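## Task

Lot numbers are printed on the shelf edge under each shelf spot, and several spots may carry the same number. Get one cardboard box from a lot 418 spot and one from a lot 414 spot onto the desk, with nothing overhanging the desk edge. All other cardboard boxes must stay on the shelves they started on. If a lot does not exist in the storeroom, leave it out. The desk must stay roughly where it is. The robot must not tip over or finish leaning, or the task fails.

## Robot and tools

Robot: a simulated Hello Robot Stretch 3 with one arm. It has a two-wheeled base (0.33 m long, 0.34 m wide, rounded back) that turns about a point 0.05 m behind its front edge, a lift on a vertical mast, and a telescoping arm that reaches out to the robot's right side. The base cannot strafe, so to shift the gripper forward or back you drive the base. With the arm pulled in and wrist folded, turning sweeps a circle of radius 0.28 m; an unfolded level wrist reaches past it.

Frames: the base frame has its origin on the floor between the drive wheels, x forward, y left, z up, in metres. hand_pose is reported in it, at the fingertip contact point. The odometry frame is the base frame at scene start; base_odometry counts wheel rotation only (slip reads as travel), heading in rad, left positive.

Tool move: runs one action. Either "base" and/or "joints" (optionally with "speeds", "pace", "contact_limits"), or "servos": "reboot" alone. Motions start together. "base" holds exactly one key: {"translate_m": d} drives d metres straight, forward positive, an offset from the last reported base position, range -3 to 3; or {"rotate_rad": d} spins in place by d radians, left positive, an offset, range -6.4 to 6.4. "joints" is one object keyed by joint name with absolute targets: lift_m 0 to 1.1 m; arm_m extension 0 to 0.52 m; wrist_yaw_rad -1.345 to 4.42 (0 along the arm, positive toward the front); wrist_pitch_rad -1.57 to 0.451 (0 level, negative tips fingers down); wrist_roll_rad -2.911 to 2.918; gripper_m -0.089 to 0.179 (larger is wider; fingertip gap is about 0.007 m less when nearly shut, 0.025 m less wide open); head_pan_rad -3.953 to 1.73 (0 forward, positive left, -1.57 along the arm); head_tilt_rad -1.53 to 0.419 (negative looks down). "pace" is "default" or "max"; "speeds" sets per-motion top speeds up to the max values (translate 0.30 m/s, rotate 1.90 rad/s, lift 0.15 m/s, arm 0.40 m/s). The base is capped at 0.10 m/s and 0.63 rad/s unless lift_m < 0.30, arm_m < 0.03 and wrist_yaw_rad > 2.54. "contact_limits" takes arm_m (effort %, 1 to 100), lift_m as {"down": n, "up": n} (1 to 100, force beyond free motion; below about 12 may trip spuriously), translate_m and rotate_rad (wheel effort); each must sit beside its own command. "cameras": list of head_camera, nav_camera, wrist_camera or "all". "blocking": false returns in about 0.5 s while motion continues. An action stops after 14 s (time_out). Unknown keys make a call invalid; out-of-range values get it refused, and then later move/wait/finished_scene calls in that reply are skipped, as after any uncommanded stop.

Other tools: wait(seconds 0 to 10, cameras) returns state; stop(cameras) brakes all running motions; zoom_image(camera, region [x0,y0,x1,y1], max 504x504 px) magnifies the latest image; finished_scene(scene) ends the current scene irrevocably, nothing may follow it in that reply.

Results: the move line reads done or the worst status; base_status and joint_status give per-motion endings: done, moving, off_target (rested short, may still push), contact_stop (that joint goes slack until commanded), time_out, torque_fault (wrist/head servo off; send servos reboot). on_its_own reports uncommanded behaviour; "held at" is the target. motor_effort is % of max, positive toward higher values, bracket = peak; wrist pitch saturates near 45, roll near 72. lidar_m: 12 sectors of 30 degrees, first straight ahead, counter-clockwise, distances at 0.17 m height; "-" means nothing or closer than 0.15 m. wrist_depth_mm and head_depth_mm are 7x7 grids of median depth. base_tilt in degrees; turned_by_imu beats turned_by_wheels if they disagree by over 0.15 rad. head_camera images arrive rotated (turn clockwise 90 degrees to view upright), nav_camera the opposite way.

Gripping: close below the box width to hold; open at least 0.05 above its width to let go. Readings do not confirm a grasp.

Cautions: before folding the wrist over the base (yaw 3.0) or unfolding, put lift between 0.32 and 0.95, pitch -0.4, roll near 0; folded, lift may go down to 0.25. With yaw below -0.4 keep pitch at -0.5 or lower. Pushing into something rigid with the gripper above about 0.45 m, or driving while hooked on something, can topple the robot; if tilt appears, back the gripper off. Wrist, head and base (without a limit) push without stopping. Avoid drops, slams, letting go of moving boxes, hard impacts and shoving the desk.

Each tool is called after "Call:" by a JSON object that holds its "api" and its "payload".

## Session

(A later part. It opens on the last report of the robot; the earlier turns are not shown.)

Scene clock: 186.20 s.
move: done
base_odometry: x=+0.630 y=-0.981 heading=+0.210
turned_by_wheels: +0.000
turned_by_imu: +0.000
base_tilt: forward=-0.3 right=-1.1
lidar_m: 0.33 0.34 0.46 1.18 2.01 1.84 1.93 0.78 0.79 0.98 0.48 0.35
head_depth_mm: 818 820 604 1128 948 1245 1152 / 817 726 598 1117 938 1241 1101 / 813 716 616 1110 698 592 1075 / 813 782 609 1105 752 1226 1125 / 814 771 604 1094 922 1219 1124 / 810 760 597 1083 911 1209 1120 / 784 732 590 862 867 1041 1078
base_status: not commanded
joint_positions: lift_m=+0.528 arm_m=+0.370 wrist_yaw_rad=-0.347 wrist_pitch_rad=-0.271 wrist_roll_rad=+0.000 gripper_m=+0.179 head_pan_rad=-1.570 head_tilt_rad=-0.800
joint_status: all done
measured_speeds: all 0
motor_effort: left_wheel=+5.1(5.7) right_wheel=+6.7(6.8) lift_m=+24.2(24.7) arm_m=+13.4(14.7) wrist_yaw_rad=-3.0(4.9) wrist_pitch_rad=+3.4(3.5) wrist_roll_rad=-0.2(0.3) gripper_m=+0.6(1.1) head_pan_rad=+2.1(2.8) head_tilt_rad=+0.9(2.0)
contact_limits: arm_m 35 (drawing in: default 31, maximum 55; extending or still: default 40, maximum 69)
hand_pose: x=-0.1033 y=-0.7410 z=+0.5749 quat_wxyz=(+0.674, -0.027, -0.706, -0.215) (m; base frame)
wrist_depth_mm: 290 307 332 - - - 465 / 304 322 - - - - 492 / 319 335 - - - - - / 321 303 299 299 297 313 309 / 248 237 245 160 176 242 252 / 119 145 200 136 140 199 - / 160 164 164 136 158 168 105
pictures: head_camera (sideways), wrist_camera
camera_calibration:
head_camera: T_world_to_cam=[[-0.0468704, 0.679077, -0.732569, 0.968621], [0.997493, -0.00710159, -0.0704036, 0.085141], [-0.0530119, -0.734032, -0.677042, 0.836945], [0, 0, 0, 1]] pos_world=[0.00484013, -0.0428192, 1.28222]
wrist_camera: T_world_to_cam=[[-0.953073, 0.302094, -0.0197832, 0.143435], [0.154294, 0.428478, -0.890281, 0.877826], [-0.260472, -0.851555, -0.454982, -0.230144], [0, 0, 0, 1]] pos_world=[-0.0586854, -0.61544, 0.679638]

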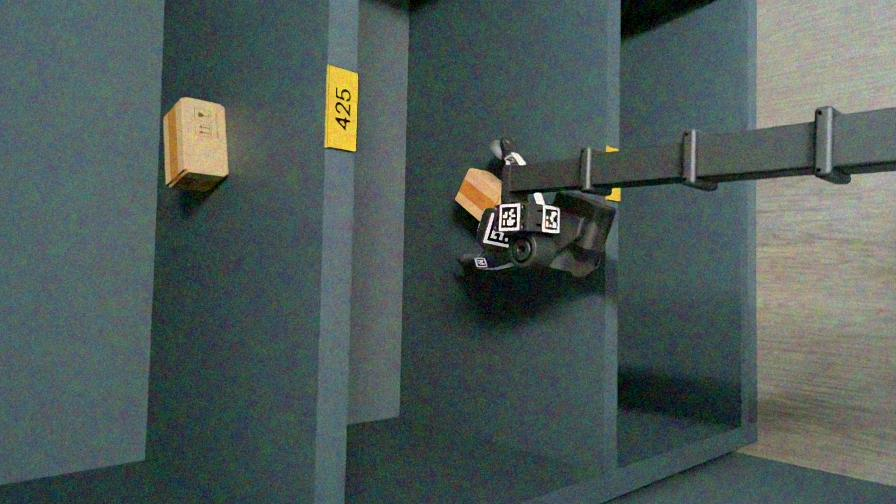

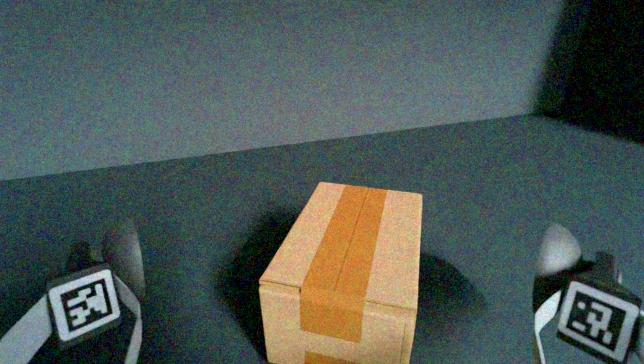

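Call:
{"api": "move", "payload": {"joints": {"arm_m":0.4,"lift_m":0.523}}}

Call:
{"api": "move", "payload": {"joints": {"gripper_m":0.02}}}

Call:
{"api": "move", "payload": {"joints": {"lift_m":0.6}, "cameras": ["wrist_camera"]}}

Scene clock: 197.60 s.
move: done
base_odometry: x=+0.630 y=-0.981 heading=+0.210
turned_by_wheels: +0.000
turned_by_imu: +0.000
base_tilt: forward=-0.2 right=-1.2
lidar_m: 0.33 0.34 0.46 1.18 2.01 1.84 1.93 0.78 0.79 0.98 0.48 0.35
head_depth_mm: 815 819 603 1128 943 1248 1147 / 816 727 596 1119 941 1235 1099 / 816 716 615 1107 722 584 1074 / 813 785 610 1106 877 1223 1132 / 811 772 604 1090 922 1218 1125 / 810 761 597 1082 912 1206 1113 / 785 733 589 860 871 1045 1075
base_status: not commanded
joint_positions: lift_m=+0.523 arm_m=+0.400 wrist_yaw_rad=-0.347 wrist_pitch_rad=-0.271 wrist_roll_rad=+0.000 gripper_m=+0.179 head_pan_rad=-1.570 head_tilt_rad=-0.800
joint_status: all done
measured_speeds: all 0
motor_effort: left_wheel=+5.6(5.6) right_wheel=+6.5(7.0) lift_m=+23.7(25.3) arm_m=+12.9(15.1) wrist_yaw_rad=-3.7(4.3) wrist_pitch_rad=+3.5(3.5) wrist_roll_rad=-0.2(0.3) gripper_m=+0.7(1.1) head_pan_rad=+1.7(2.3) head_tilt_rad=+0.7(1.6)
hand_pose: x=-0.1033 y=-0.7710 z=+0.5699 quat_wxyz=(+0.674, -0.027, -0.706, -0.215) (m; base frame)
wrist_depth_mm: 267 283 302 328 - - 434 / 280 299 321 337 - - 463 / 296 317 333 - - - - / 304 308 306 305 302 284 299 / 239 227 237 227 151 235 243 / 123 180 193 124 119 191 191 / - 158 163 106 104 157 107
pictures: none

Scene clock: 199.73 s.
move: done
base_odometry: x=+0.630 y=-0.981 heading=+0.210
turned_by_wheels: +0.000
turned_by_imu: +0.000
base_tilt: forward=-0.3 right=-1.2
lidar_m: 0.33 0.34 0.46 1.18 2.01 1.84 1.93 0.78 0.79 0.98 0.48 0.35
head_depth_mm: 817 819 603 1125 946 1241 1149 / 816 724 595 1118 936 1237 1098 / 818 715 615 1116 721 584 1070 / 808 784 610 1108 879 1226 1128 / 813 775 603 1095 918 1220 1130 / 812 761 596 1090 914 1203 1123 / 781 730 590 863 866 1040 1076
base_status: not commanded
joint_positions: lift_m=+0.523 arm_m=+0.400 wrist_yaw_rad=-0.349 wrist_pitch_rad=-0.271 wrist_roll_rad=+0.000 gripper_m=+0.021 head_pan_rad=-1.570 head_tilt_rad=-0.800
joint_status: all done
measured_speeds: all 0
motor_effort: left_wheel=+5.3(5.6) right_wheel=+6.6(6.9) lift_m=+23.2(24.0) arm_m=+10.0(13.3) wrist_yaw_rad=-0.3(4.0) wrist_pitch_rad=+3.4(3.5) wrist_roll_rad=+0.0(0.6) gripper_m=-27.4(97.5) head_pan_rad=+1.3(2.1) head_tilt_rad=+0.4(1.5)
hand_pose: x=-0.1037 y=-0.7709 z=+0.5699 quat_wxyz=(+0.674, -0.027, -0.706, -0.216) (m; base frame)
wrist_depth_mm: 266 282 305 329 - - 436 / 281 299 322 338 - - 461 / 295 315 333 - - - - / 301 307 305 304 303 285 298 / 238 238 218 158 151 234 233 / 194 187 130 123 123 184 190 / 170 154 113 107 107 126 161
pictures: none

Scene clock: 201.27 s.
move: done
base_odometry: x=+0.630 y=-0.981 heading=+0.210
turned_by_wheels: +0.000
turned_by_imu: +0.000
base_tilt: forward=-0.2 right=-1.3
lidar_m: 0.33 0.34 0.46 1.18 2.01 1.84 1.93 0.78 0.79 0.98 0.48 0.35
head_depth_mm: 817 820 605 1129 946 1245 1151 / 814 724 596 1121 934 1190 421 / 815 715 616 1016 613 1173 1111 / 812 785 610 1033 880 1227 1124 / 814 773 602 1095 921 1210 1123 / 808 760 596 1088 917 1208 1118 / 781 733 588 862 865 1039 1071
base_status: not commanded
joint_positions: lift_m=+0.600 arm_m=+0.400 wrist_yaw_rad=-0.349 wrist_pitch_rad=-0.272 wrist_roll_rad=+0.000 gripper_m=+0.024 head_pan_rad=-1.570 head_tilt_rad=-0.800
joint_status: all done
measured_speeds: all 0
motor_effort: left_wheel=+5.4(5.6) right_wheel=+6.1(6.8) lift_m=+31.4(34.7) arm_m=+7.3(9.9) wrist_yaw_rad=-1.9(2.8) wrist_pitch_rad=+3.6(3.8) wrist_roll_rad=+0.0(0.3) gripper_m=-12.0(28.1) head_pan_rad=+1.5(1.9) head_tilt_rad=+0.7(1.5)
hand_pose: x=-0.1036 y=-0.7708 z=+0.6466 quat_wxyz=(+0.674, -0.027, -0.706, -0.216) (m; base frame)
wrist_depth_mm: 265 282 303 327 - - 434 / 280 298 323 338 - - 458 / 296 315 333 - - - 499 / 312 329 - - - - - / 332 - 150 - - - - / 301 300 132 178 131 296 295 / 262 239 115 109 104 125 250
pictures: wrist_camera
camera_calibration:
wrist_camera: T_world_to_cam=[[-0.952559, 0.303704, -0.0198826, 0.154875], [0.155407, 0.429182, -0.889748, 0.954844], [-0.261687, -0.850627, -0.456019, -0.221724], [0, 0, 0, 1]] pos_world=[-0.0588847, -0.645443, 0.751539]

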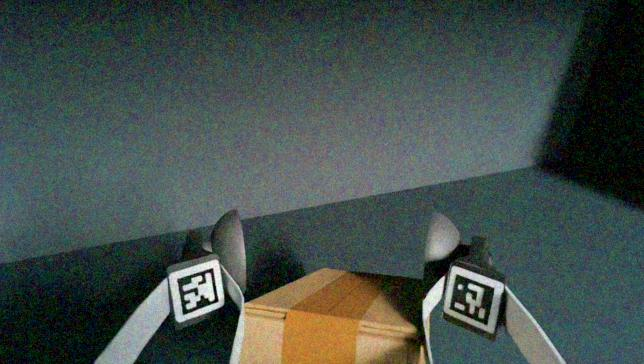

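Call:
{"api": "move", "payload": {"joints": {"arm_m":0.0}}}

Call:
{"api": "move", "payload": {"base": {"translate_m":-0.71}, "joints": {"lift_m":0.82,"wrist_yaw_rad":0}}}

Call:
{"api": "move", "payload": {"base": {"rotate_rad":-1.571}}}

Call:
{"api": "move", "payload": {"base": {"translate_m":-1.22}, "cameras": ["head_camera","nav_camera"]}}

Scene clock: 232.93 s.
move: done
base_odometry: x=+0.630 y=-0.981 heading=+0.210
turned_by_wheels: +0.000
turned_by_imu: +0.000
base_tilt: forward=-0.4 right=-1.2
lidar_m: 0.33 0.34 0.46 1.18 2.01 1.84 1.93 0.77 0.79 0.98 0.48 0.35
head_depth_mm: 817 818 602 1122 944 1241 1141 / 817 724 597 1122 940 1237 1139 / 814 715 617 1117 934 679 481 / 811 784 610 1104 927 1218 497 / 811 775 604 1097 921 1214 1118 / 812 764 597 1082 912 1209 1119 / 783 730 590 860 868 1044 1073
base_status: not commanded
joint_positions: lift_m=+0.600 arm_m=+0.001 wrist_yaw_rad=-0.349 wrist_pitch_rad=-0.272 wrist_roll_rad=+0.000 gripper_m=+0.024 head_pan_rad=-1.570 head_tilt_rad=-0.800
joint_status: all done
measured_speeds: all 0
motor_effort: left_wheel=+5.3(5.6) right_wheel=+5.7(7.0) lift_m=+29.5(31.8) arm_m=-12.9(14.8) wrist_yaw_rad=-1.6(3.2) wrist_pitch_rad=+3.7(3.8) wrist_roll_rad=-0.1(0.3) gripper_m=-11.8(12.4) head_pan_rad=+0.6(1.8) head_tilt_rad=+0.3(1.2)
hand_pose: x=-0.1036 y=-0.3713 z=+0.6466 quat_wxyz=(+0.674, -0.027, -0.706, -0.216) (m; base frame)
wrist_depth_mm: - - - - 755 - - / - - - - 828 - - / - - - - - - - / - - - - - - 495 / - - 150 - 151 - 577 / 310 315 132 152 131 - 594 / - - 114 109 103 118 -
pictures: none

Scene clock: 241.17 s.
move: done
base_odometry: x=-0.065 y=-1.129 heading=+0.210
turned_by_wheels: +0.000
turned_by_imu: +0.000
base_tilt: forward=-0.4 right=-1.2
lidar_m: 1.03 1.07 1.44 3.71 1.32 1.29 1.23 0.97 1.04 0.55 0.56 1.08
head_depth_mm: 832 819 631 1127 973 1321 - / 832 806 623 1124 965 - - / 828 795 617 1113 542 391 - / 829 784 610 1100 354 346 295 / 451 516 586 724 873 1154 1123 / 451 515 587 741 909 1212 1117 / 795 712 616 1073 934 1202 1114
base_status: done
joint_positions: lift_m=+0.820 arm_m=+0.001 wrist_yaw_rad=-0.003 wrist_pitch_rad=-0.273 wrist_roll_rad=+0.000 gripper_m=+0.024 head_pan_rad=-1.570 head_tilt_rad=-0.800
joint_status: all done
measured_speeds: all 0
motor_effort: left_wheel=-4.5(13.0) right_wheel=-6.5(12.3) lift_m=+31.0(34.1) arm_m=-9.6(13.4) wrist_yaw_rad=+1.7(6.8) wrist_pitch_rad=+3.7(3.9) wrist_roll_rad=+0.2(0.3) gripper_m=-11.8(12.6) head_pan_rad=-0.4(1.2) head_tilt_rad=-0.4(1.0)
hand_pose: x=-0.0222 y=-0.3858 z=+0.8665 quat_wxyz=(+0.701, +0.095, -0.700, -0.097) (m; base frame)
wrist_depth_mm: - - 274 - - - - / - - 297 - - - - / - - 309 - - - - / - - 338 - - - - / - - 161 - - - - / - - 132 150 131 124 - / - - 115 109 103 108 -
pictures: none

Scene clock: 244.77 s.
move: done
base_odometry: x=-0.065 y=-1.129 heading=-1.360
turned_by_wheels: -1.571
turned_by_imu: -1.546
base_tilt: forward=-0.4 right=-1.2
lidar_m: 0.55 1.03 1.08 1.03 1.07 1.46 3.69 1.32 1.28 1.23 0.97 1.04
head_depth_mm: 1033 1170 1359 1634 1563 1412 - / 1030 1170 1353 1605 1561 - - / 1029 1172 1357 1608 543 391 - / 1028 1169 1360 1608 354 345 295 / 1028 1173 1353 1604 1479 1289 1126 / 1015 1160 1350 1632 1510 1289 1112 / 1048 1188 1375 1628 1510 1287 1114
base_status: done
joint_positions: lift_m=+0.820 arm_m=+0.001 wrist_yaw_rad=-0.003 wrist_pitch_rad=-0.273 wrist_roll_rad=+0.000 gripper_m=+0.024 head_pan_rad=-1.570 head_tilt_rad=-0.800
joint_status: not commanded
measured_speeds: all 0
motor_effort: left_wheel=+8.2(13.5) right_wheel=-9.5(13.3) lift_m=+30.8(31.5) arm_m=-12.4(13.2) wrist_yaw_rad=+2.3(3.3) wrist_pitch_rad=+3.8(3.8) wrist_roll_rad=+0.0(0.3) gripper_m=-11.7(12.4) head_pan_rad=+0.0(0.8) head_tilt_rad=-0.4(1.5)
hand_pose: x=-0.0221 y=-0.3858 z=+0.8665 quat_wxyz=(+0.701, +0.095, -0.700, -0.097) (m; base frame)
wrist_depth_mm: - - - - - - - / - - - - - 933 - / - - - - - - - / - - - - - - - / - - - - - - - / 753 - 132 178 131 - - / - - 115 110 103 - -
pictures: none

Scene clock: 258.10 s.
move: done
base_odometry: x=-0.319 y=+0.064 heading=-1.360
turned_by_wheels: +0.000
turned_by_imu: +0.000
base_tilt: forward=-0.2 right=-1.3
lidar_m: 1.75 1.46 1.06 1.02 1.06 1.43 2.52 1.34 0.68 0.83 1.31 1.75
head_depth_mm: 1065 1208 1103 850 1217 1387 - / 1057 1198 1092 844 1077 - - / 1056 1201 1082 836 544 391 - / 1057 1207 1066 831 354 346 295 / 1055 1201 1060 825 1294 1267 1121 / 1057 1197 1045 816 1406 1284 1121 / 1057 1198 1357 813 1398 1284 1115
base_status: done
joint_positions: lift_m=+0.820 arm_m=+0.001 wrist_yaw_rad=-0.003 wrist_pitch_rad=-0.273 wrist_roll_rad=+0.000 gripper_m=+0.024 head_pan_rad=-1.570 head_tilt_rad=-0.800
joint_status: not commanded
measured_speeds: all 0
motor_effort: left_wheel=-5.4(9.5) right_wheel=-5.1(15.3) lift_m=+29.2(31.1) arm_m=-3.2(12.6) wrist_yaw_rad=+2.0(3.5) wrist_pitch_rad=+3.8(3.9) wrist_roll_rad=+0.1(0.3) gripper_m=-12.2(12.4) head_pan_rad=-1.7(2.1) head_tilt_rad=-1.1(2.5)
hand_pose: x=-0.0221 y=-0.3858 z=+0.8665 quat_wxyz=(+0.701, +0.095, -0.700, -0.097) (m; base frame)
wrist_depth_mm: 908 - - - - - - / - - - - - - - / - - - - - - - / - - - - - - - / - - 150 - - - - / - - 132 150 131 - - / - - 114 110 103 122 -
pictures: head_camera (sideways), nav_camera (sideways)
camera_calibration:
head_camera: T_world_to_cam=[[-0.0468704, 0.679077, -0.732569, 0.968621], [0.997493, -0.00710159, -0.0704036, 0.085141], [-0.0530119, -0.734032, -0.677042, 0.836945], [0, 0, 0, 1]] pos_world=[0.00484013, -0.0428192, 1.28222]
nav_camera: T_world_to_cam=[[0.0176747, -0.698558, 0.715335, -0.887534], [-0.999786, -0.0200715, 0.00510226, 0.0495911], [0.0107936, -0.715272, -0.698763, 0.862427], [0, 0, 0, 1]] pos_world=[0.0559587, -0.00212955, 1.23726]

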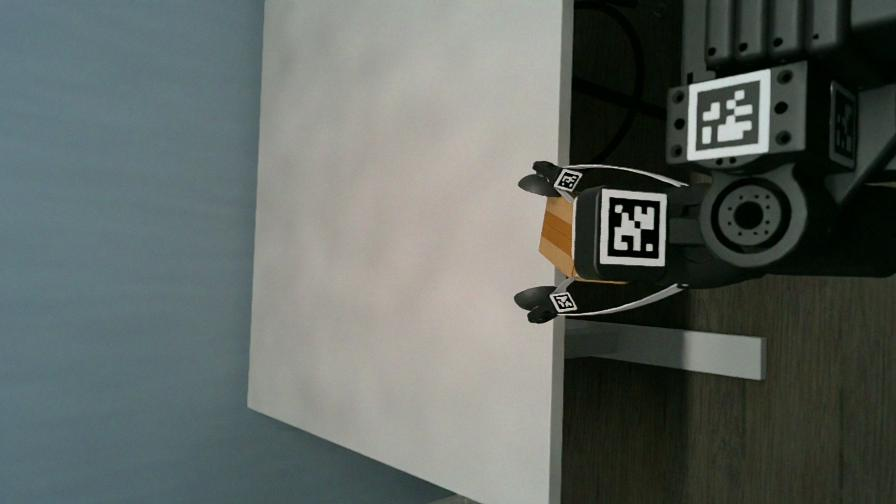

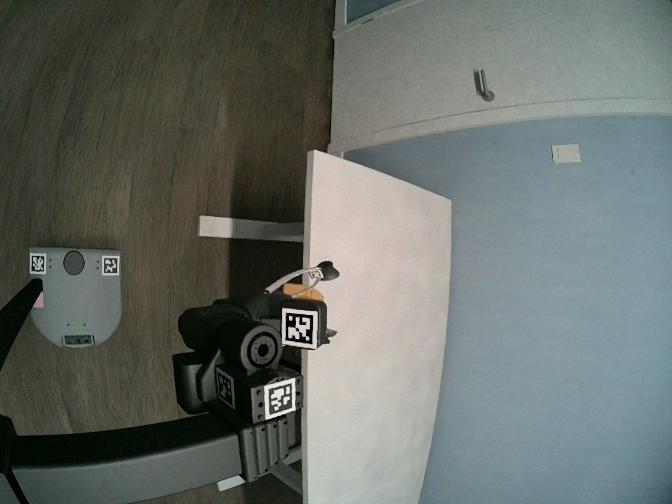

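Call:
{"api": "move", "payload": {"joints": {"arm_m":0.22}}}

Call:
{"api": "move", "payload": {"joints": {"lift_m":0.72}}}

Call:
{"api": "move", "payload": {"joints": {"lift_m":0.68}, "speeds": {"lift_m":0.03}, "contact_limits": {"lift_m":{"down":13}}, "cameras": ["head_camera","wrist_camera"]}}

Scene clock: 268.17 s.
move: done
base_odometry: x=-0.319 y=+0.064 heading=-1.360
turned_by_wheels: +0.000
turned_by_imu: +0.000
base_tilt: forward=-0.2 right=-1.2
lidar_m: 1.75 1.47 1.06 1.02 1.06 1.43 2.52 1.34 0.68 0.82 1.31 1.74
head_depth_mm: 1062 1207 1106 852 304 - - / 1058 1198 1098 388 331 1259 1145 / 1060 1206 1076 409 1421 1307 1134 / 1055 1198 1064 440 1419 1295 1133 / 1057 1195 1053 820 1348 1280 1122 / 1051 1195 1048 815 1396 1277 1117 / 1057 1200 1353 812 1406 1274 1115
base_status: not commanded
joint_positions: lift_m=+0.820 arm_m=+0.220 wrist_yaw_rad=-0.003 wrist_pitch_rad=-0.273 wrist_roll_rad=+0.000 gripper_m=+0.024 head_pan_rad=-1.570 head_tilt_rad=-0.800
joint_status: all done
measured_speeds: all 0
motor_effort: left_wheel=-5.7(5.9) right_wheel=-5.4(6.6) lift_m=+27.8(28.9) arm_m=+12.7(15.3) wrist_yaw_rad=+0.7(3.1) wrist_pitch_rad=+3.8(3.9) wrist_roll_rad=-0.2(0.3) gripper_m=-11.5(12.2) head_pan_rad=-1.5(2.5) head_tilt_rad=-1.7(3.0)
hand_pose: x=-0.0221 y=-0.6052 z=+0.8665 quat_wxyz=(+0.701, +0.096, -0.700, -0.097) (m; base frame)
wrist_depth_mm: - - - - - - - / - - - - - - - / 826 - - - - - - / 900 - - - - - - / - - 150 - - - - / - - 132 150 131 - - / - - 115 110 103 108 -
pictures: none

Scene clock: 269.90 s.
move: done
base_odometry: x=-0.319 y=+0.064 heading=-1.360
turned_by_wheels: +0.000
turned_by_imu: +0.000
base_tilt: forward=-0.3 right=-1.2
lidar_m: 1.75 1.47 1.07 1.02 1.06 1.43 2.52 1.34 0.68 0.83 1.31 1.74
head_depth_mm: 1060 1199 1101 849 1218 1292 315 / 1057 1199 1094 846 428 365 321 / 1055 1204 1083 839 480 1309 1137 / 1054 1192 1067 740 513 1292 1127 / 1059 1199 1058 823 1339 1278 1123 / 1055 1203 1049 816 1407 1280 1121 / 1053 1191 1353 812 1397 1281 1115
base_status: not commanded
joint_positions: lift_m=+0.720 arm_m=+0.220 wrist_yaw_rad=-0.002 wrist_pitch_rad=-0.259 wrist_roll_rad=+0.000 gripper_m=+0.024 head_pan_rad=-1.570 head_tilt_rad=-0.800
joint_status: all done
measured_speeds: all 0
motor_effort: left_wheel=-4.6(5.9) right_wheel=-5.7(6.5) lift_m=+23.1(26.7) arm_m=+10.2(13.1) wrist_yaw_rad=+0.8(2.9) wrist_pitch_rad=+1.1(3.9) wrist_roll_rad=-0.1(0.4) gripper_m=-12.0(12.3) head_pan_rad=-2.4(2.6) head_tilt_rad=-2.7(2.8)
hand_pose: x=-0.0219 y=-0.6065 z=+0.7698 quat_wxyz=(+0.701, +0.091, -0.701, -0.092) (m; base frame)
wrist_depth_mm: - - - - - - - / - - - - - - - / 818 - - - - - - / - - - - - - - / - - 150 161 160 - - / - - 131 138 130 - - / - - 124 116 110 110 -
pictures: none

Scene clock: 271.67 s.
move: done
base_odometry: x=-0.319 y=+0.064 heading=-1.360
turned_by_wheels: +0.000
turned_by_imu: +0.000
base_tilt: forward=-0.2 right=-1.2
lidar_m: 1.75 1.47 1.06 1.02 1.05 1.43 2.51 1.34 0.68 0.83 1.31 1.74
head_depth_mm: 1059 1202 1104 852 1222 1313 1128 / 1063 1199 1087 845 709 397 349 / 1055 1200 1085 839 493 1285 1134 / 1055 1199 1066 762 540 1299 1129 / 1061 1200 1057 825 1337 1288 1120 / 1056 1199 1048 819 1398 1284 1119 / 1055 1198 1359 814 1396 1277 1119
base_status: not commanded
joint_positions: lift_m=+0.680 arm_m=+0.220 wrist_yaw_rad=-0.002 wrist_pitch_rad=-0.131 wrist_roll_rad=+0.009 gripper_m=+0.024 head_pan_rad=-1.570 head_tilt_rad=-0.800
joint_status: all done
measured_speeds: all 0
on_its_own: wrist_pitch_rad is at rest, and its effort (-22.5) is outside its rest range (-8 to +12)
motor_effort: left_wheel=-4.7(5.3) right_wheel=-5.8(6.2) lift_m=+10.9(24.6) arm_m=+7.0(10.9) wrist_yaw_rad=+1.6(2.5) wrist_pitch_rad=-22.5(22.8) wrist_roll_rad=-3.1(3.4) gripper_m=-11.5(12.2) head_pan_rad=-2.5(2.8) head_tilt_rad=-2.2(3.7)
contact_limits: lift_m down 13 (down: maximum 72; up: maximum 65)
hand_pose: x=-0.0219 y=-0.6159 z=+0.7614 quat_wxyz=(+0.703, +0.046, -0.709, -0.047) (m; base frame)
wrist_depth_mm: - - - - - - - / - - - - - - - / 802 - - - - - - / 812 - - - - - - / - - 149 159 157 - - / - - 130 129 129 - - / - - 122 114 109 110 -
pictures: head_camera (sideways), wrist_camera
camera_calibration:
head_camera: T_world_to_cam=[[-0.0468704, 0.679077, -0.732569, 0.968621], [0.997493, -0.00710159, -0.0704036, 0.085141], [-0.0530119, -0.734032, -0.677042, 0.836945], [0, 0, 0, 1]] pos_world=[0.00484013, -0.0428192, 1.28222]
wrist_camera: T_world_to_cam=[[-0.998947, -0.0395808, -0.023212, -0.0219943], [0.00902208, 0.326568, -0.945131, 0.953515], [0.0449893, -0.944345, -0.325867, -0.166291], [0, 0, 0, 1]] pos_world=[-0.0230925, -0.469294, 0.846497]

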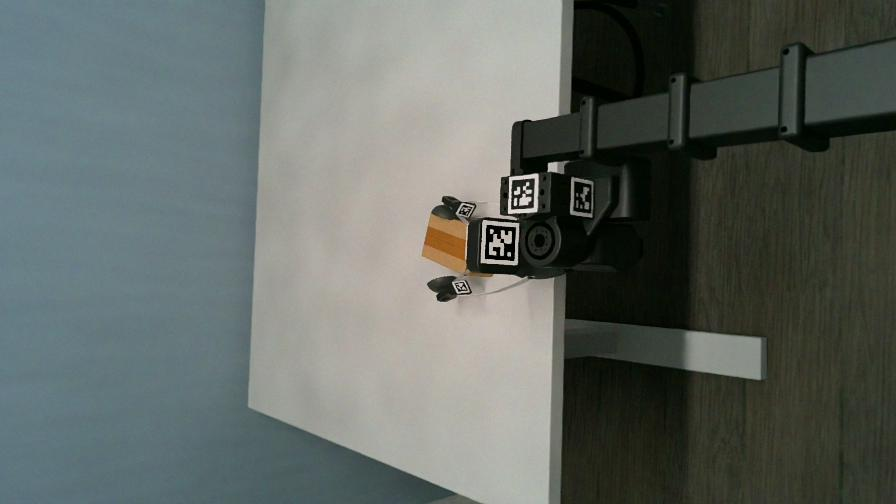

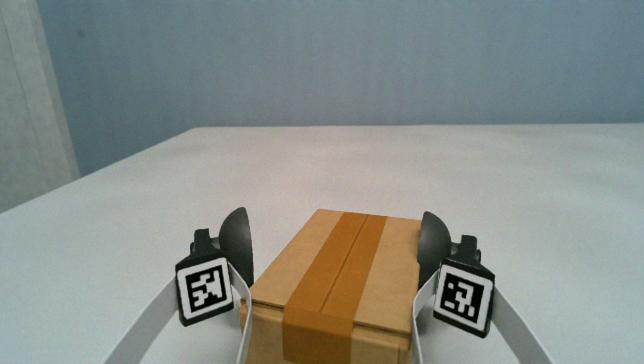

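Call:
{"api": "move", "payload": {"joints": {"lift_m":0.712}}}

Call:
{"api": "move", "payload": {"joints": {"gripper_m":0.179}, "cameras": ["wrist_camera"]}}

Call:
{"api": "move", "payload": {"joints": {"arm_m":0.0}, "cameras": ["head_camera"]}}

Call:
{"api": "move", "payload": {"joints": {"lift_m":0.82,"wrist_pitch_rad":-0.4}}}

Call:
{"api": "move", "payload": {"joints": {"wrist_yaw_rad":3.0,"head_pan_rad":0,"head_tilt_rad":-0.1}}}

Call:
{"api": "move", "payload": {"base": {"rotate_rad":2.5}, "joints": {"lift_m":0.4}, "cameras": ["nav_camera"]}}

Scene clock: 280.23 s.
move: done
base_odometry: x=-0.319 y=+0.064 heading=-1.360
turned_by_wheels: +0.000
turned_by_imu: +0.000
base_tilt: forward=-0.4 right=-1.3
lidar_m: 1.75 1.47 1.06 1.02 1.06 1.43 2.52 1.34 0.68 0.82 1.31 1.75
head_depth_mm: 1059 1202 1101 851 1227 1304 328 / 1055 1198 1090 845 438 373 327 / 1062 1204 1084 838 485 1308 1137 / 1056 1200 1067 759 518 1295 1130 / 1055 1199 1055 822 1342 1279 1122 / 1059 1201 1045 818 1401 1291 1120 / 1058 1190 1358 816 1398 1275 1110
base_status: not commanded
joint_positions: lift_m=+0.712 arm_m=+0.220 wrist_yaw_rad=+0.000 wrist_pitch_rad=-0.263 wrist_roll_rad=+0.007 gripper_m=+0.024 head_pan_rad=-1.570 head_tilt_rad=-0.800
joint_status: all done
measured_speeds: all 0
motor_effort: left_wheel=-4.5(4.7) right_wheel=-5.0(6.1) lift_m=+28.2(31.0) arm_m=+1.5(3.1) wrist_yaw_rad=-0.4(2.0) wrist_pitch_rad=+1.9(22.3) wrist_roll_rad=-2.4(3.9) gripper_m=-11.9(12.2) head_pan_rad=-2.3(2.9) head_tilt_rad=-2.2(3.3)
hand_pose: x=-0.0214 y=-0.6062 z=+0.7609 quat_wxyz=(+0.699, +0.093, -0.703, -0.093) (m; base frame)
wrist_depth_mm: - - - - - - - / - - - - - - - / 822 - - - - - - / - - - - - - - / - - 150 158 156 - - / - - 130 129 127 - - / - - 124 116 110 110 -
pictures: none

Scene clock: 282.33 s.
move: done
base_odometry: x=-0.319 y=+0.064 heading=-1.360
turned_by_wheels: +0.000
turned_by_imu: +0.000
base_tilt: forward=-0.3 right=-1.3
lidar_m: 1.75 1.47 1.07 1.02 1.06 1.44 2.52 1.34 0.68 0.83 1.31 1.75
head_depth_mm: 1058 1204 1099 853 1219 1291 328 / 1056 1194 1093 845 438 374 328 / 1058 1206 1079 837 484 1313 1137 / 1057 1202 1072 783 516 1302 1130 / 1055 1194 1056 823 1339 1284 1125 / 1055 1199 1047 817 1411 1286 1116 / 1051 1196 1353 811 1410 1279 1113
base_status: not commanded
joint_positions: lift_m=+0.712 arm_m=+0.220 wrist_yaw_rad=+0.000 wrist_pitch_rad=-0.264 wrist_roll_rad=+0.005 gripper_m=+0.179 head_pan_rad=-1.570 head_tilt_rad=-0.800
joint_status: all done
measured_speeds: all 0
motor_effort: left_wheel=-4.9(4.9) right_wheel=-5.5(6.3) lift_m=+29.4(29.4) arm_m=-2.1(2.1) wrist_yaw_rad=-0.6(2.2) wrist_pitch_rad=+2.1(2.3) wrist_roll_rad=-1.9(2.6) gripper_m=+1.1(83.5) head_pan_rad=-2.4(3.2) head_tilt_rad=-3.2(3.6)
hand_pose: x=-0.0214 y=-0.6061 z=+0.7606 quat_wxyz=(+0.699, +0.093, -0.703, -0.094) (m; base frame)
wrist_depth_mm: - - - - - - - / 775 - - - - - - / 826 - - - - - - / - - - - - - - / - 142 - 159 158 - - / - 126 - 130 129 - - / - - 128 118 112 - 105
pictures: wrist_camera
camera_calibration:
wrist_camera: T_world_to_cam=[[-0.998923, -0.0391208, -0.0249336, -0.0194866], [0.00470852, 0.449193, -0.893422, 0.984401], [0.0461515, -0.892578, -0.448525, -0.032699], [0, 0, 0, 1]] pos_world=[-0.0225916, -0.472135, 0.864333]

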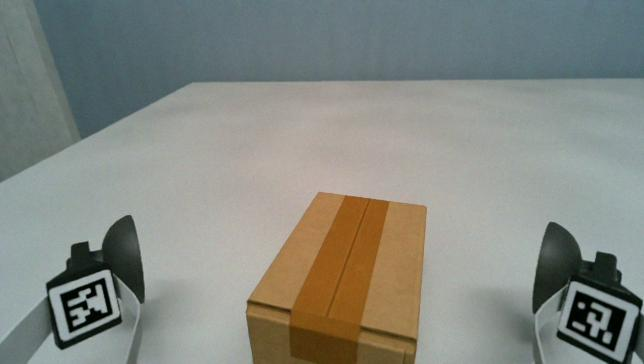

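Scene clock: 285.20 s.
move: done
base_odometry: x=-0.319 y=+0.064 heading=-1.360
turned_by_wheels: +0.000
turned_by_imu: +0.000
base_tilt: forward=-0.4 right=-1.1
lidar_m: 1.75 1.47 1.06 1.02 1.06 1.44 2.52 1.34 0.68 0.83 1.31 1.75
head_depth_mm: 1062 1203 1104 852 1227 1325 313 / 1060 1201 1089 844 1059 1309 312 / 1059 1199 1081 838 746 1251 313 / 1056 1202 1071 785 1427 416 337 / 1057 1191 1061 825 731 1264 1125 / 1058 1194 1040 818 1404 1285 1120 / 1059 1194 1359 816 1403 1285 1112
base_status: not commanded
joint_positions: lift_m=+0.712 arm_m=+0.001 wrist_yaw_rad=+0.000 wrist_pitch_rad=-0.264 wrist_roll_rad=+0.005 gripper_m=+0.179 head_pan_rad=-1.570 head_tilt_rad=-0.800
joint_status: all done
measured_speeds: all 0
motor_effort: left_wheel=-4.7(5.2) right_wheel=-5.8(6.5) lift_m=+29.6(31.1) arm_m=-12.4(14.6) wrist_yaw_rad=-0.9(2.3) wrist_pitch_rad=+2.1(2.2) wrist_roll_rad=-1.8(2.1) gripper_m=+0.7(1.3) head_pan_rad=-3.2(3.4) head_tilt_rad=-2.6(3.8)
hand_pose: x=-0.0214 y=-0.3866 z=+0.7606 quat_wxyz=(+0.699, +0.093, -0.702, -0.094) (m; base frame)
wrist_depth_mm: 920 - - - - - - / - - - - - - - / - - - 320 - - - / - - - - - - - / - 146 - - - - - / 123 - - - - - - / 961 978 - - - 969 105
pictures: head_camera (sideways)
camera_calibration:
head_camera: T_world_to_cam=[[-0.0468704, 0.679077, -0.732569, 0.968621], [0.997493, -0.00710159, -0.0704036, 0.085141], [-0.0530119, -0.734032, -0.677042, 0.836945], [0, 0, 0, 1]] pos_world=[0.00484013, -0.0428192, 1.28222]

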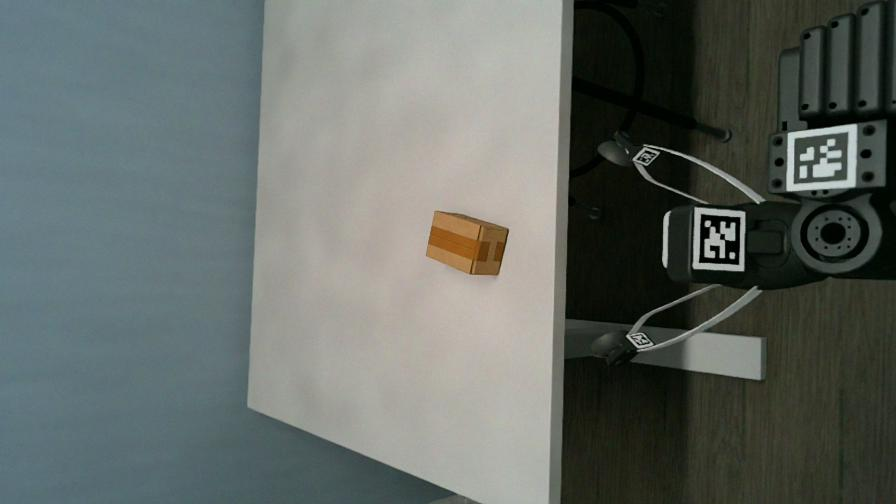

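Scene clock: 287.00 s.
move: done
base_odometry: x=-0.319 y=+0.064 heading=-1.360
turned_by_wheels: +0.000
turned_by_imu: +0.000
base_tilt: forward=-0.4 right=-1.2
lidar_m: 1.75 1.47 1.06 1.02 1.06 1.43 2.52 1.34 0.68 0.82 1.30 1.74
head_depth_mm: 1058 1205 1101 851 1220 1380 - / 1055 1201 1095 845 749 - - / 1056 1201 1081 839 722 391 - / 1055 1196 1072 784 704 351 1068 / 1054 1195 1056 823 730 1263 1120 / 1052 1197 1047 817 1401 1282 1120 / 1051 1203 1358 809 1393 1282 1114
base_status: not commanded
joint_positions: lift_m=+0.820 arm_m=+0.001 wrist_yaw_rad=+0.000 wrist_pitch_rad=-0.413 wrist_roll_rad=+0.005 gripper_m=+0.179 head_pan_rad=-1.570 head_tilt_rad=-0.800
joint_status: all done
measured_speeds: all 0
motor_effort: left_wheel=-4.4(4.9) right_wheel=-5.5(6.2) lift_m=+28.3(34.9) arm_m=-11.1(12.8) wrist_yaw_rad=-1.6(1.9) wrist_pitch_rad=+1.8(3.7) wrist_roll_rad=-1.6(2.2) gripper_m=+0.6(1.1) head_pan_rad=-2.8(3.6) head_tilt_rad=-2.7(4.2)
hand_pose: x=-0.0215 y=-0.3706 z=+0.8339 quat_wxyz=(+0.691, +0.145, -0.694, -0.145) (m; base frame)
wrist_depth_mm: 908 - - - - - - / - - - - - - - / - - - 387 - - - / - - - 364 - - - / 357 142 - - - - - / 123 145 - - - - - / 956 - - - - 946 105
pictures: none

Scene clock: 289.50 s.
move: done
base_odometry: x=-0.319 y=+0.064 heading=-1.360
turned_by_wheels: +0.000
turned_by_imu: +0.000
base_tilt: forward=-0.4 right=-1.2
lidar_m: 1.76 1.47 1.06 1.02 1.06 1.43 2.52 1.34 0.68 0.82 1.30 1.74
head_depth_mm: 1891 2128 2150 2138 2068 1951 1846 / 1907 2127 2138 2147 2174 2140 1874 / 1918 2125 2124 2154 2185 2125 1870 / 1928 2094 2121 2124 2175 2111 1850 / 1928 2091 2109 2127 1965 1806 1735 / 1959 2096 2100 2131 2156 2065 1846 / 1979 2095 2083 2122 2154 2057 1836
base_status: not commanded
joint_positions: lift_m=+0.820 arm_m=+0.001 wrist_yaw_rad=+2.997 wrist_pitch_rad=-0.413 wrist_roll_rad=+0.005 gripper_m=+0.179 head_pan_rad=+0.005 head_tilt_rad=-0.097
joint_status: all done
measured_speeds: all 0
motor_effort: left_wheel=-4.3(5.0) right_wheel=-5.4(6.4) lift_m=+23.6(28.9) arm_m=-7.6(10.9) wrist_yaw_rad=+2.6(4.9) wrist_pitch_rad=+1.9(2.1) wrist_roll_rad=-1.8(2.1) gripper_m=+0.6(1.0) head_pan_rad=-3.4(6.1) head_tilt_rad=-2.7(9.7)
hand_pose: x=+0.0112 y=+0.0772 z=+0.8339 quat_wxyz=(+0.195, +0.702, +0.094, +0.678) (m; base frame)
wrist_depth_mm: - 137 - - - - - / - 147 - - - - - / - 161 - - - - - / - 185 - - - - - / - 191 215 - - - - / 123 140 238 - - - - / 980 - 275 - - 957 105
pictures: none

Scene clock: 294.57 s.
move: done
base_odometry: x=-0.319 y=+0.064 heading=+1.139
turned_by_wheels: +2.500
turned_by_imu: +2.460
base_tilt: forward=-0.4 right=-1.3
lidar_m: 1.27 2.52 1.38 0.68 1.10 0.82 1.55 1.75 1.73 1.12 1.02 1.03
head_depth_mm: 1756 1085 1089 1090 1092 1094 1117 / 1928 1202 1203 1205 1209 1208 1209 / 1941 1342 1342 1340 1350 1358 1364 / 1941 1619 1519 1526 1537 1538 1553 / 1947 2743 2775 2807 2871 2481 1791 / 1965 2573 2633 2667 2700 2639 1946 / 1978 2422 2450 2493 2501 2499 1932
base_status: done
joint_positions: lift_m=+0.400 arm_m=+0.001 wrist_yaw_rad=+2.997 wrist_pitch_rad=-0.413 wrist_roll_rad=+0.005 gripper_m=+0.179 head_pan_rad=+0.000 head_tilt_rad=-0.100
joint_status: all done
measured_speeds: all 0
motor_effort: left_wheel=-8.9(12.5) right_wheel=+8.6(12.1) lift_m=+23.9(26.9) arm_m=-12.3(13.4) wrist_yaw_rad=+1.3(3.5) wrist_pitch_rad=+2.0(2.1) wrist_roll_rad=-1.8(2.2) gripper_m=+0.3(1.2) head_pan_rad=-3.2(3.7) head_tilt_rad=-2.1(3.1)
hand_pose: x=+0.0112 y=+0.0771 z=+0.4137 quat_wxyz=(+0.195, +0.702, +0.094, +0.678) (m; base frame)
wrist_depth_mm: - 137 - - - - - / - 147 - - - - - / - 161 - - - - - / 943 185 224 913 897 899 877 / 793 190 215 758 761 784 733 / - 140 239 646 652 643 631 / 545 562 275 562 562 546 105
pictures: nav_camera (sideways)
camera_calibration:
nav_camera: T_world_to_cam=[[0.0736234, 0.0170504, 0.99714, -1.2555], [0.011327, -0.999804, 0.0162597, 0.028889], [0.997222, 0.0100976, -0.0738021, 0.0431239], [0, 0, 0, 1]] pos_world=[0.0491029, 0.0498547, 1.25462]

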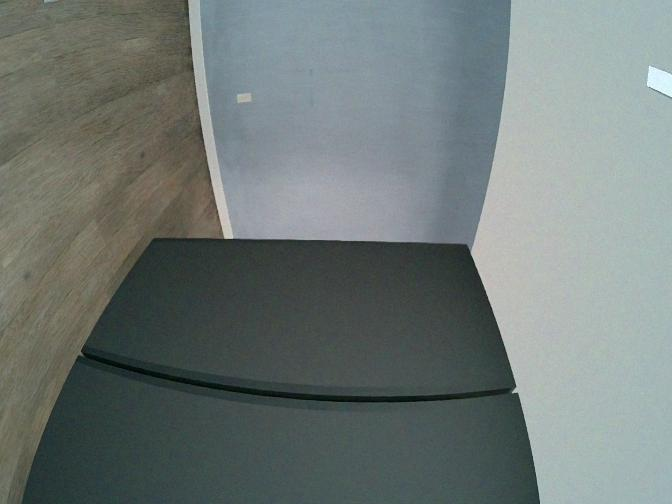

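Call:
{"api": "move", "payload": {"base": {"rotate_rad":0.385}, "joints": {"lift_m":0.28}}}

Call:
{"api": "move", "payload": {"base": {"translate_m":1.88}, "pace": "max"}}

Call:
{"api": "move", "payload": {"base": {"rotate_rad":-1.303}, "cameras": ["nav_camera"]}}

Scene clock: 309.27 s.
move: done
base_odometry: x=-0.319 y=+0.064 heading=+1.524
turned_by_wheels: +0.385
turned_by_imu: +0.378
base_tilt: forward=-0.3 right=-1.2
lidar_m: 2.52 2.52 0.93 0.68 1.26 1.42 1.93 1.75 1.20 1.02 1.02 1.16
head_depth_mm: 1908 2416 1562 1562 1554 1540 1543 / 1915 2695 2781 2780 2852 2809 1893 / 1926 2606 2660 2675 2725 2701 1971 / 1943 2498 2548 2591 2611 2633 1957 / 1948 2419 2450 2496 2494 2513 1954 / 1979 2354 2366 2379 2420 2439 1932 / 1979 2236 2288 2319 2349 2353 1939
base_status: done
joint_positions: lift_m=+0.280 arm_m=+0.001 wrist_yaw_rad=+2.997 wrist_pitch_rad=-0.413 wrist_roll_rad=+0.005 gripper_m=+0.179 head_pan_rad=+0.000 head_tilt_rad=-0.100
joint_status: all done
measured_speeds: all 0
motor_effort: left_wheel=-9.3(13.5) right_wheel=+8.8(12.0) lift_m=+23.5(26.3) arm_m=-11.4(13.0) wrist_yaw_rad=+2.8(3.4) wrist_pitch_rad=+2.1(2.1) wrist_roll_rad=-1.8(2.2) gripper_m=+0.5(1.1) head_pan_rad=-2.9(3.6) head_tilt_rad=-2.1(2.6)
hand_pose: x=+0.0112 y=+0.0771 z=+0.2937 quat_wxyz=(+0.195, +0.702, +0.094, +0.678) (m; base frame)
wrist_depth_mm: 137 137 - - - - - / - 147 - - - - - / 950 161 874 909 895 869 866 / 733 185 655 706 711 693 687 / 603 191 217 591 584 585 581 / - 141 240 315 501 499 489 / 262 265 261 272 432 420 105
pictures: none

Scene clock: 316.97 s.
move: done
base_odometry: x=-0.231 y=+1.942 heading=+1.524
turned_by_wheels: +0.000
turned_by_imu: +0.002
base_tilt: forward=-0.4 right=-1.2
lidar_m: 0.73 0.73 0.83 1.40 1.51 1.75 3.38 1.03 0.57 0.56 1.57 0.87
head_depth_mm: 788 795 809 817 832 843 852 / 757 762 775 783 794 807 813 / 726 738 747 751 767 774 781 / 701 708 717 725 733 742 751 / 674 683 691 697 707 713 723 / 654 660 668 673 683 689 700 / 632 637 645 649 656 666 670
base_status: done
joint_positions: lift_m=+0.280 arm_m=+0.001 wrist_yaw_rad=+2.997 wrist_pitch_rad=-0.414 wrist_roll_rad=+0.005 gripper_m=+0.179 head_pan_rad=+0.000 head_tilt_rad=-0.100
joint_status: not commanded
measured_speeds: all 0
motor_effort: left_wheel=-0.2(10.2) right_wheel=+5.8(16.5) lift_m=+29.5(31.5) arm_m=-7.6(12.0) wrist_yaw_rad=+2.9(3.4) wrist_pitch_rad=+2.0(2.2) wrist_roll_rad=-2.1(2.2) gripper_m=+0.9(1.3) head_pan_rad=-2.6(3.7) head_tilt_rad=+0.6(2.4)
hand_pose: x=+0.0111 y=+0.0771 z=+0.2937 quat_wxyz=(+0.195, +0.702, +0.095, +0.678) (m; base frame)
wrist_depth_mm: - 137 - - - - 615 / - 147 - - - - 629 / 948 161 867 897 892 831 671 / 740 186 653 720 704 701 662 / 601 190 216 590 588 577 575 / - 141 239 315 498 496 487 / 262 266 261 270 437 423 105
pictures: none

Scene clock: 319.97 s.
move: done
base_odometry: x=-0.231 y=+1.942 heading=+0.221
turned_by_wheels: -1.303
turned_by_imu: -1.282
base_tilt: forward=-0.3 right=-1.3
lidar_m: 1.94 1.06 0.76 0.74 0.76 1.03 1.80 1.51 2.14 1.99 0.69 0.56
head_depth_mm: 767 754 743 728 722 713 702 / 1853 1860 1881 1898 1920 1925 1814 / 1835 1858 1881 1912 1909 1940 1942 / 1838 1841 1880 1888 1913 1926 1916 / 1829 1838 1859 1875 1909 1909 1925 / 1821 1835 1841 1858 1897 1914 1900 / 1814 1833 1850 1856 1877 1884 1903
base_status: done
joint_positions: lift_m=+0.280 arm_m=+0.001 wrist_yaw_rad=+2.997 wrist_pitch_rad=-0.414 wrist_roll_rad=+0.005 gripper_m=+0.179 head_pan_rad=+0.000 head_tilt_rad=-0.100
joint_status: not commanded
measured_speeds: all 0
motor_effort: left_wheel=+8.2(12.3) right_wheel=-9.5(13.4) lift_m=+28.8(30.5) arm_m=-11.9(12.8) wrist_yaw_rad=+1.1(3.1) wrist_pitch_rad=+2.1(2.2) wrist_roll_rad=-1.9(2.2) gripper_m=+0.6(1.4) head_pan_rad=-2.3(3.7) head_tilt_rad=+1.5(2.5)
hand_pose: x=+0.0111 y=+0.0771 z=+0.2937 quat_wxyz=(+0.195, +0.702, +0.095, +0.678) (m; base frame)
wrist_depth_mm: - 137 - - - - - / - 148 - - - - - / - 161 173 819 842 843 829 / 741 185 665 715 714 697 695 / 608 190 215 582 582 587 583 / - 142 239 314 498 496 489 / 261 268 262 271 438 419 105
pictures: nav_camera (sideways)
camera_calibration:
nav_camera: T_world_to_cam=[[0.0739218, 0.0170494, 0.997118, -1.25548], [0.0113319, -0.999804, 0.0162552, 0.0288955], [0.9972, 0.0100976, -0.0741005, 0.0435993], [0, 0, 0, 1]] pos_world=[0.0490027, 0.0498547, 1.25462]

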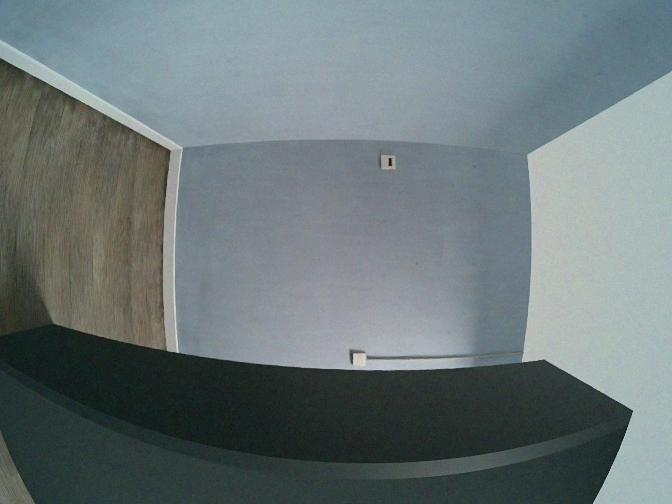

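Call:
{"api": "move", "payload": {"base": {"translate_m":1.4}, "joints": {"head_pan_rad":-1.8,"head_tilt_rad":-0.35}, "pace": "max", "cameras": ["head_camera","nav_camera"]}}

Call:
{"api": "zoom_image", "payload": {"camera": "head_camera", "region": [200, 20, 700, 500]}}

Scene clock: 333.80 s.
move: done
base_odometry: x=+1.135 y=+2.249 heading=+0.221
turned_by_wheels: +0.000
turned_by_imu: +0.002
base_tilt: forward=-0.4 right=-1.1
lidar_m: 0.56 0.58 0.78 0.75 0.78 1.05 2.82 0.52 1.23 2.12 0.80 0.58
head_depth_mm: 1078 1110 1217 1128 1379 1142 889 / 1046 1098 1181 1210 1352 1137 1313 / 1562 1170 1204 1261 1337 1431 1413 / 1854 1929 2021 2168 2210 1836 1471 / 3348 2788 2998 3171 2589 1863 1453 / 3369 3497 3723 3856 2595 1855 1463 / 3240 3386 3650 3767 2558 1827 1449
base_status: done
joint_positions: lift_m=+0.280 arm_m=+0.001 wrist_yaw_rad=+2.997 wrist_pitch_rad=-0.414 wrist_roll_rad=+0.005 gripper_m=+0.179 head_pan_rad=-1.800 head_tilt_rad=-0.350
joint_status: all done
measured_speeds: all 0
motor_effort: left_wheel=+1.2(13.5) right_wheel=+6.3(14.1) lift_m=+26.7(29.1) arm_m=-9.4(13.4) wrist_yaw_rad=+1.3(3.1) wrist_pitch_rad=+2.1(2.1) wrist_roll_rad=-1.5(2.1) gripper_m=+0.5(1.3) head_pan_rad=+3.4(4.3) head_tilt_rad=+4.8(5.8)
hand_pose: x=+0.0111 y=+0.0771 z=+0.2937 quat_wxyz=(+0.195, +0.702, +0.095, +0.678) (m; base frame)
wrist_depth_mm: - 137 - - - 782 - / - 148 - - - 854 - / - 161 172 834 863 836 - / 745 185 663 720 714 698 - / 611 190 215 587 588 582 570 / - 142 240 315 500 492 487 / 262 267 262 270 432 421 105
pictures: head_camera (sideways), nav_camera (sideways)
camera_calibration:
head_camera: T_world_to_cam=[[0.0214861, 0.295853, -0.954992, 1.25827], [0.962806, -0.263457, -0.0599561, 0.0718292], [-0.269337, -0.918184, -0.29051, 0.335285], [0, 0, 0, 1]] pos_world=[-0.00588823, -0.0454861, 1.30335]
nav_camera: T_world_to_cam=[[-0.055663, -0.31364, 0.947909, -1.19032], [-0.977096, 0.212407, 0.0129033, 0.0393678], [-0.205389, -0.92548, -0.318279, 0.368728], [0, 0, 0, 1]] pos_world=[0.0479421, -0.0404433, 1.24517]

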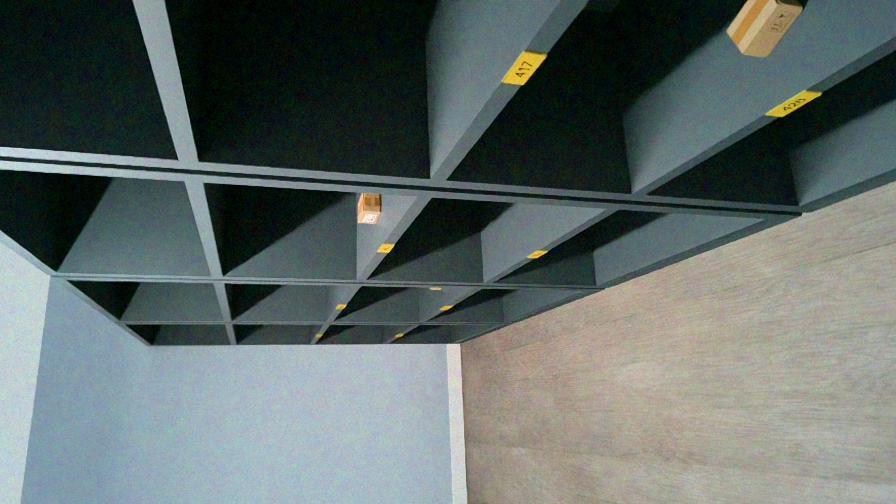

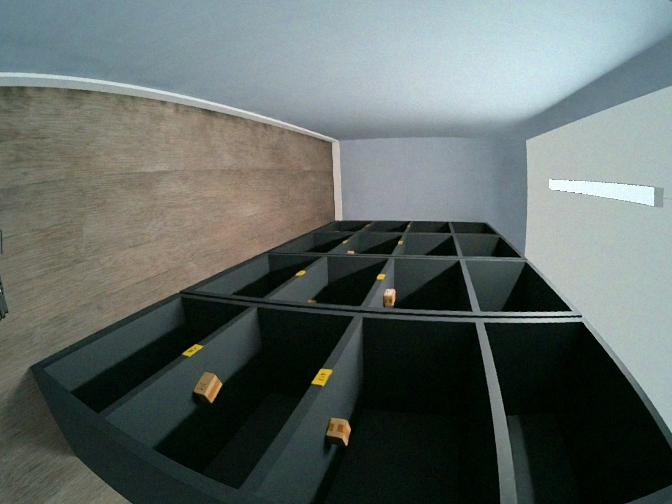

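Scaled by 1.008 from the camera's 896x504 image, which has a finer 1280x720 frame.

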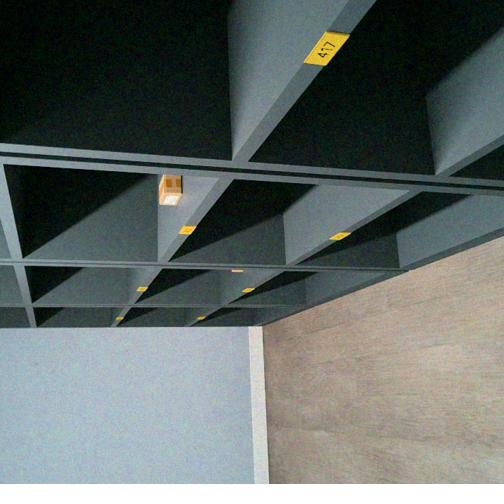

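Call:
{"api": "move", "payload": {"base": {"rotate_rad":-1.582}}}

Call:
{"api": "move", "payload": {"base": {"translate_m":1.2}, "joints": {"head_pan_rad":-1.57,"head_tilt_rad":-0.6}, "pace": "max", "cameras": ["head_camera","nav_camera"]}}

Call:
{"api": "zoom_image", "payload": {"camera": "nav_camera", "region": [180, 0, 500, 504]}}

Scene clock: 347.83 s.
move: done
base_odometry: x=+1.135 y=+2.249 heading=-1.361
turned_by_wheels: -1.582
turned_by_imu: -1.557
base_tilt: forward=-0.4 right=-1.3
lidar_m: 2.12 0.80 0.58 0.56 0.58 0.78 0.75 0.78 1.06 2.82 0.52 1.22
head_depth_mm: 1225 1243 1258 1269 1289 1303 1320 / 1497 1524 1543 1573 1594 1618 1482 / 1934 1964 2008 2049 2099 1895 1474 / 2714 2779 2840 2941 2554 1870 1470 / 2686 2901 3075 3260 2585 1852 1474 / 2668 2831 2974 3139 2579 1870 1455 / 2592 2733 2913 3050 2583 1848 1450
base_status: done
joint_positions: lift_m=+0.280 arm_m=+0.001 wrist_yaw_rad=+2.997 wrist_pitch_rad=-0.414 wrist_roll_rad=+0.005 gripper_m=+0.179 head_pan_rad=-1.800 head_tilt_rad=-0.350
joint_status: not commanded
measured_speeds: all 0
motor_effort: left_wheel=+8.4(11.7) right_wheel=-10.2(14.1) lift_m=+26.2(27.0) arm_m=-12.9(13.4) wrist_yaw_rad=+2.1(3.2) wrist_pitch_rad=+2.0(2.1) wrist_roll_rad=-2.0(2.2) gripper_m=+0.5(1.1) head_pan_rad=+3.1(3.6) head_tilt_rad=+3.7(5.5)
hand_pose: x=+0.0111 y=+0.0771 z=+0.2937 quat_wxyz=(+0.195, +0.702, +0.095, +0.678) (m; base frame)
wrist_depth_mm: 501 137 533 541 - - - / - 148 - - - - - / - 161 171 - - - - / - 178 190 693 682 700 698 / 606 190 215 593 583 584 578 / - 141 239 313 502 493 491 / 262 268 262 271 434 421 105
pictures: none

Scene clock: 353.20 s.
move: done
base_odometry: x=+1.386 y=+1.076 heading=-1.361
turned_by_wheels: +0.000
turned_by_imu: +0.001
base_tilt: forward=-0.3 right=-1.0
lidar_m: 1.87 0.81 0.59 0.57 0.58 0.80 1.94 0.99 0.93 0.44 0.92 0.99
head_depth_mm: 725 796 856 602 1037 887 793 / 726 797 849 598 1027 883 790 / 338 377 434 539 1017 874 784 / 396 491 434 482 554 667 781 / 347 382 426 482 541 819 763 / 721 792 839 574 1003 864 771 / 720 789 841 569 995 858 767
base_status: done
joint_positions: lift_m=+0.280 arm_m=+0.001 wrist_yaw_rad=+2.997 wrist_pitch_rad=-0.414 wrist_roll_rad=+0.005 gripper_m=+0.179 head_pan_rad=-1.570 head_tilt_rad=-0.600
joint_status: all done
measured_speeds: all 0
motor_effort: left_wheel=-0.4(15.8) right_wheel=+4.5(10.9) lift_m=+24.7(26.5) arm_m=-12.0(13.5) wrist_yaw_rad=+1.9(3.7) wrist_pitch_rad=+2.1(2.2) wrist_roll_rad=-1.6(2.1) gripper_m=+0.3(1.4) head_pan_rad=-3.3(6.5) head_tilt_rad=-5.1(6.1)
hand_pose: x=+0.0111 y=+0.0771 z=+0.2937 quat_wxyz=(+0.195, +0.702, +0.095, +0.678) (m; base frame)
wrist_depth_mm: 520 137 538 - - - - / - 147 - - - - - / - 161 170 - - - - / - 179 189 684 688 691 695 / 609 190 215 600 586 582 582 / - 141 239 314 499 494 491 / 261 267 261 272 438 423 105
pictures: head_camera (sideways), nav_camera (sideways)
camera_calibration:
head_camera: T_world_to_cam=[[-0.0467445, 0.520086, -0.852834, 1.12534], [0.997499, -0.0210087, -0.0674855, 0.0813531], [-0.0530152, -0.853856, -0.517803, 0.629753], [0, 0, 0, 1]] pos_world=[0.00484051, -0.0458484, 1.29131]
nav_camera: T_world_to_cam=[[0.0175176, -0.54265, 0.839777, -1.04974], [-0.999788, -0.0185747, 0.00885269, 0.0448003], [0.0107947, -0.839754, -0.54286, 0.659666], [0, 0, 0, 1]] pos_world=[0.0560587, -0.0148498, 1.23925]

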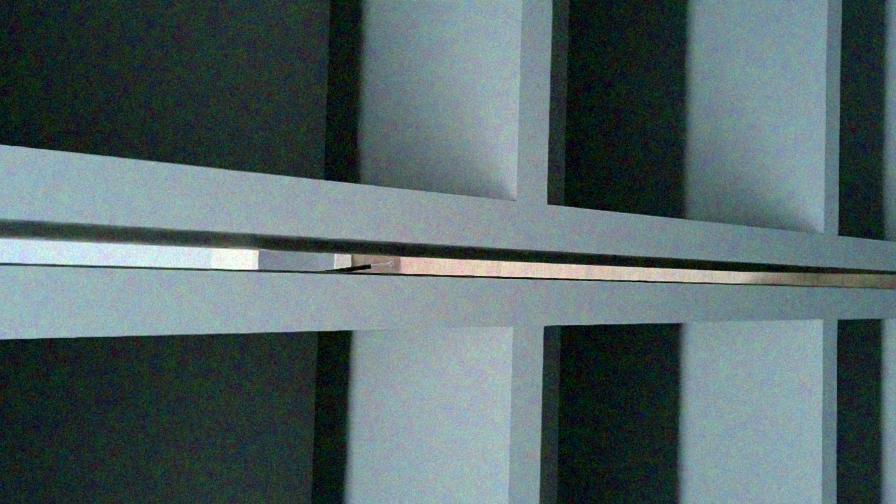

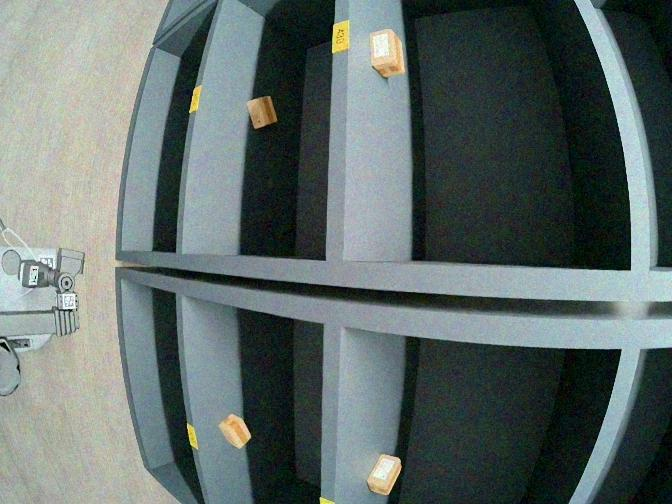

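Scaled by 1.000.

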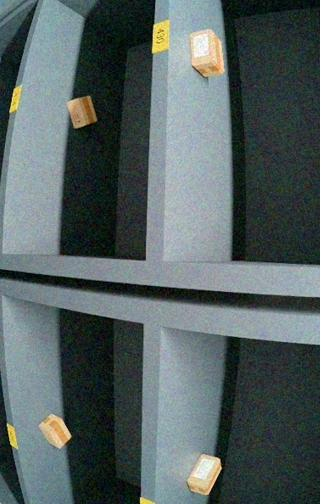

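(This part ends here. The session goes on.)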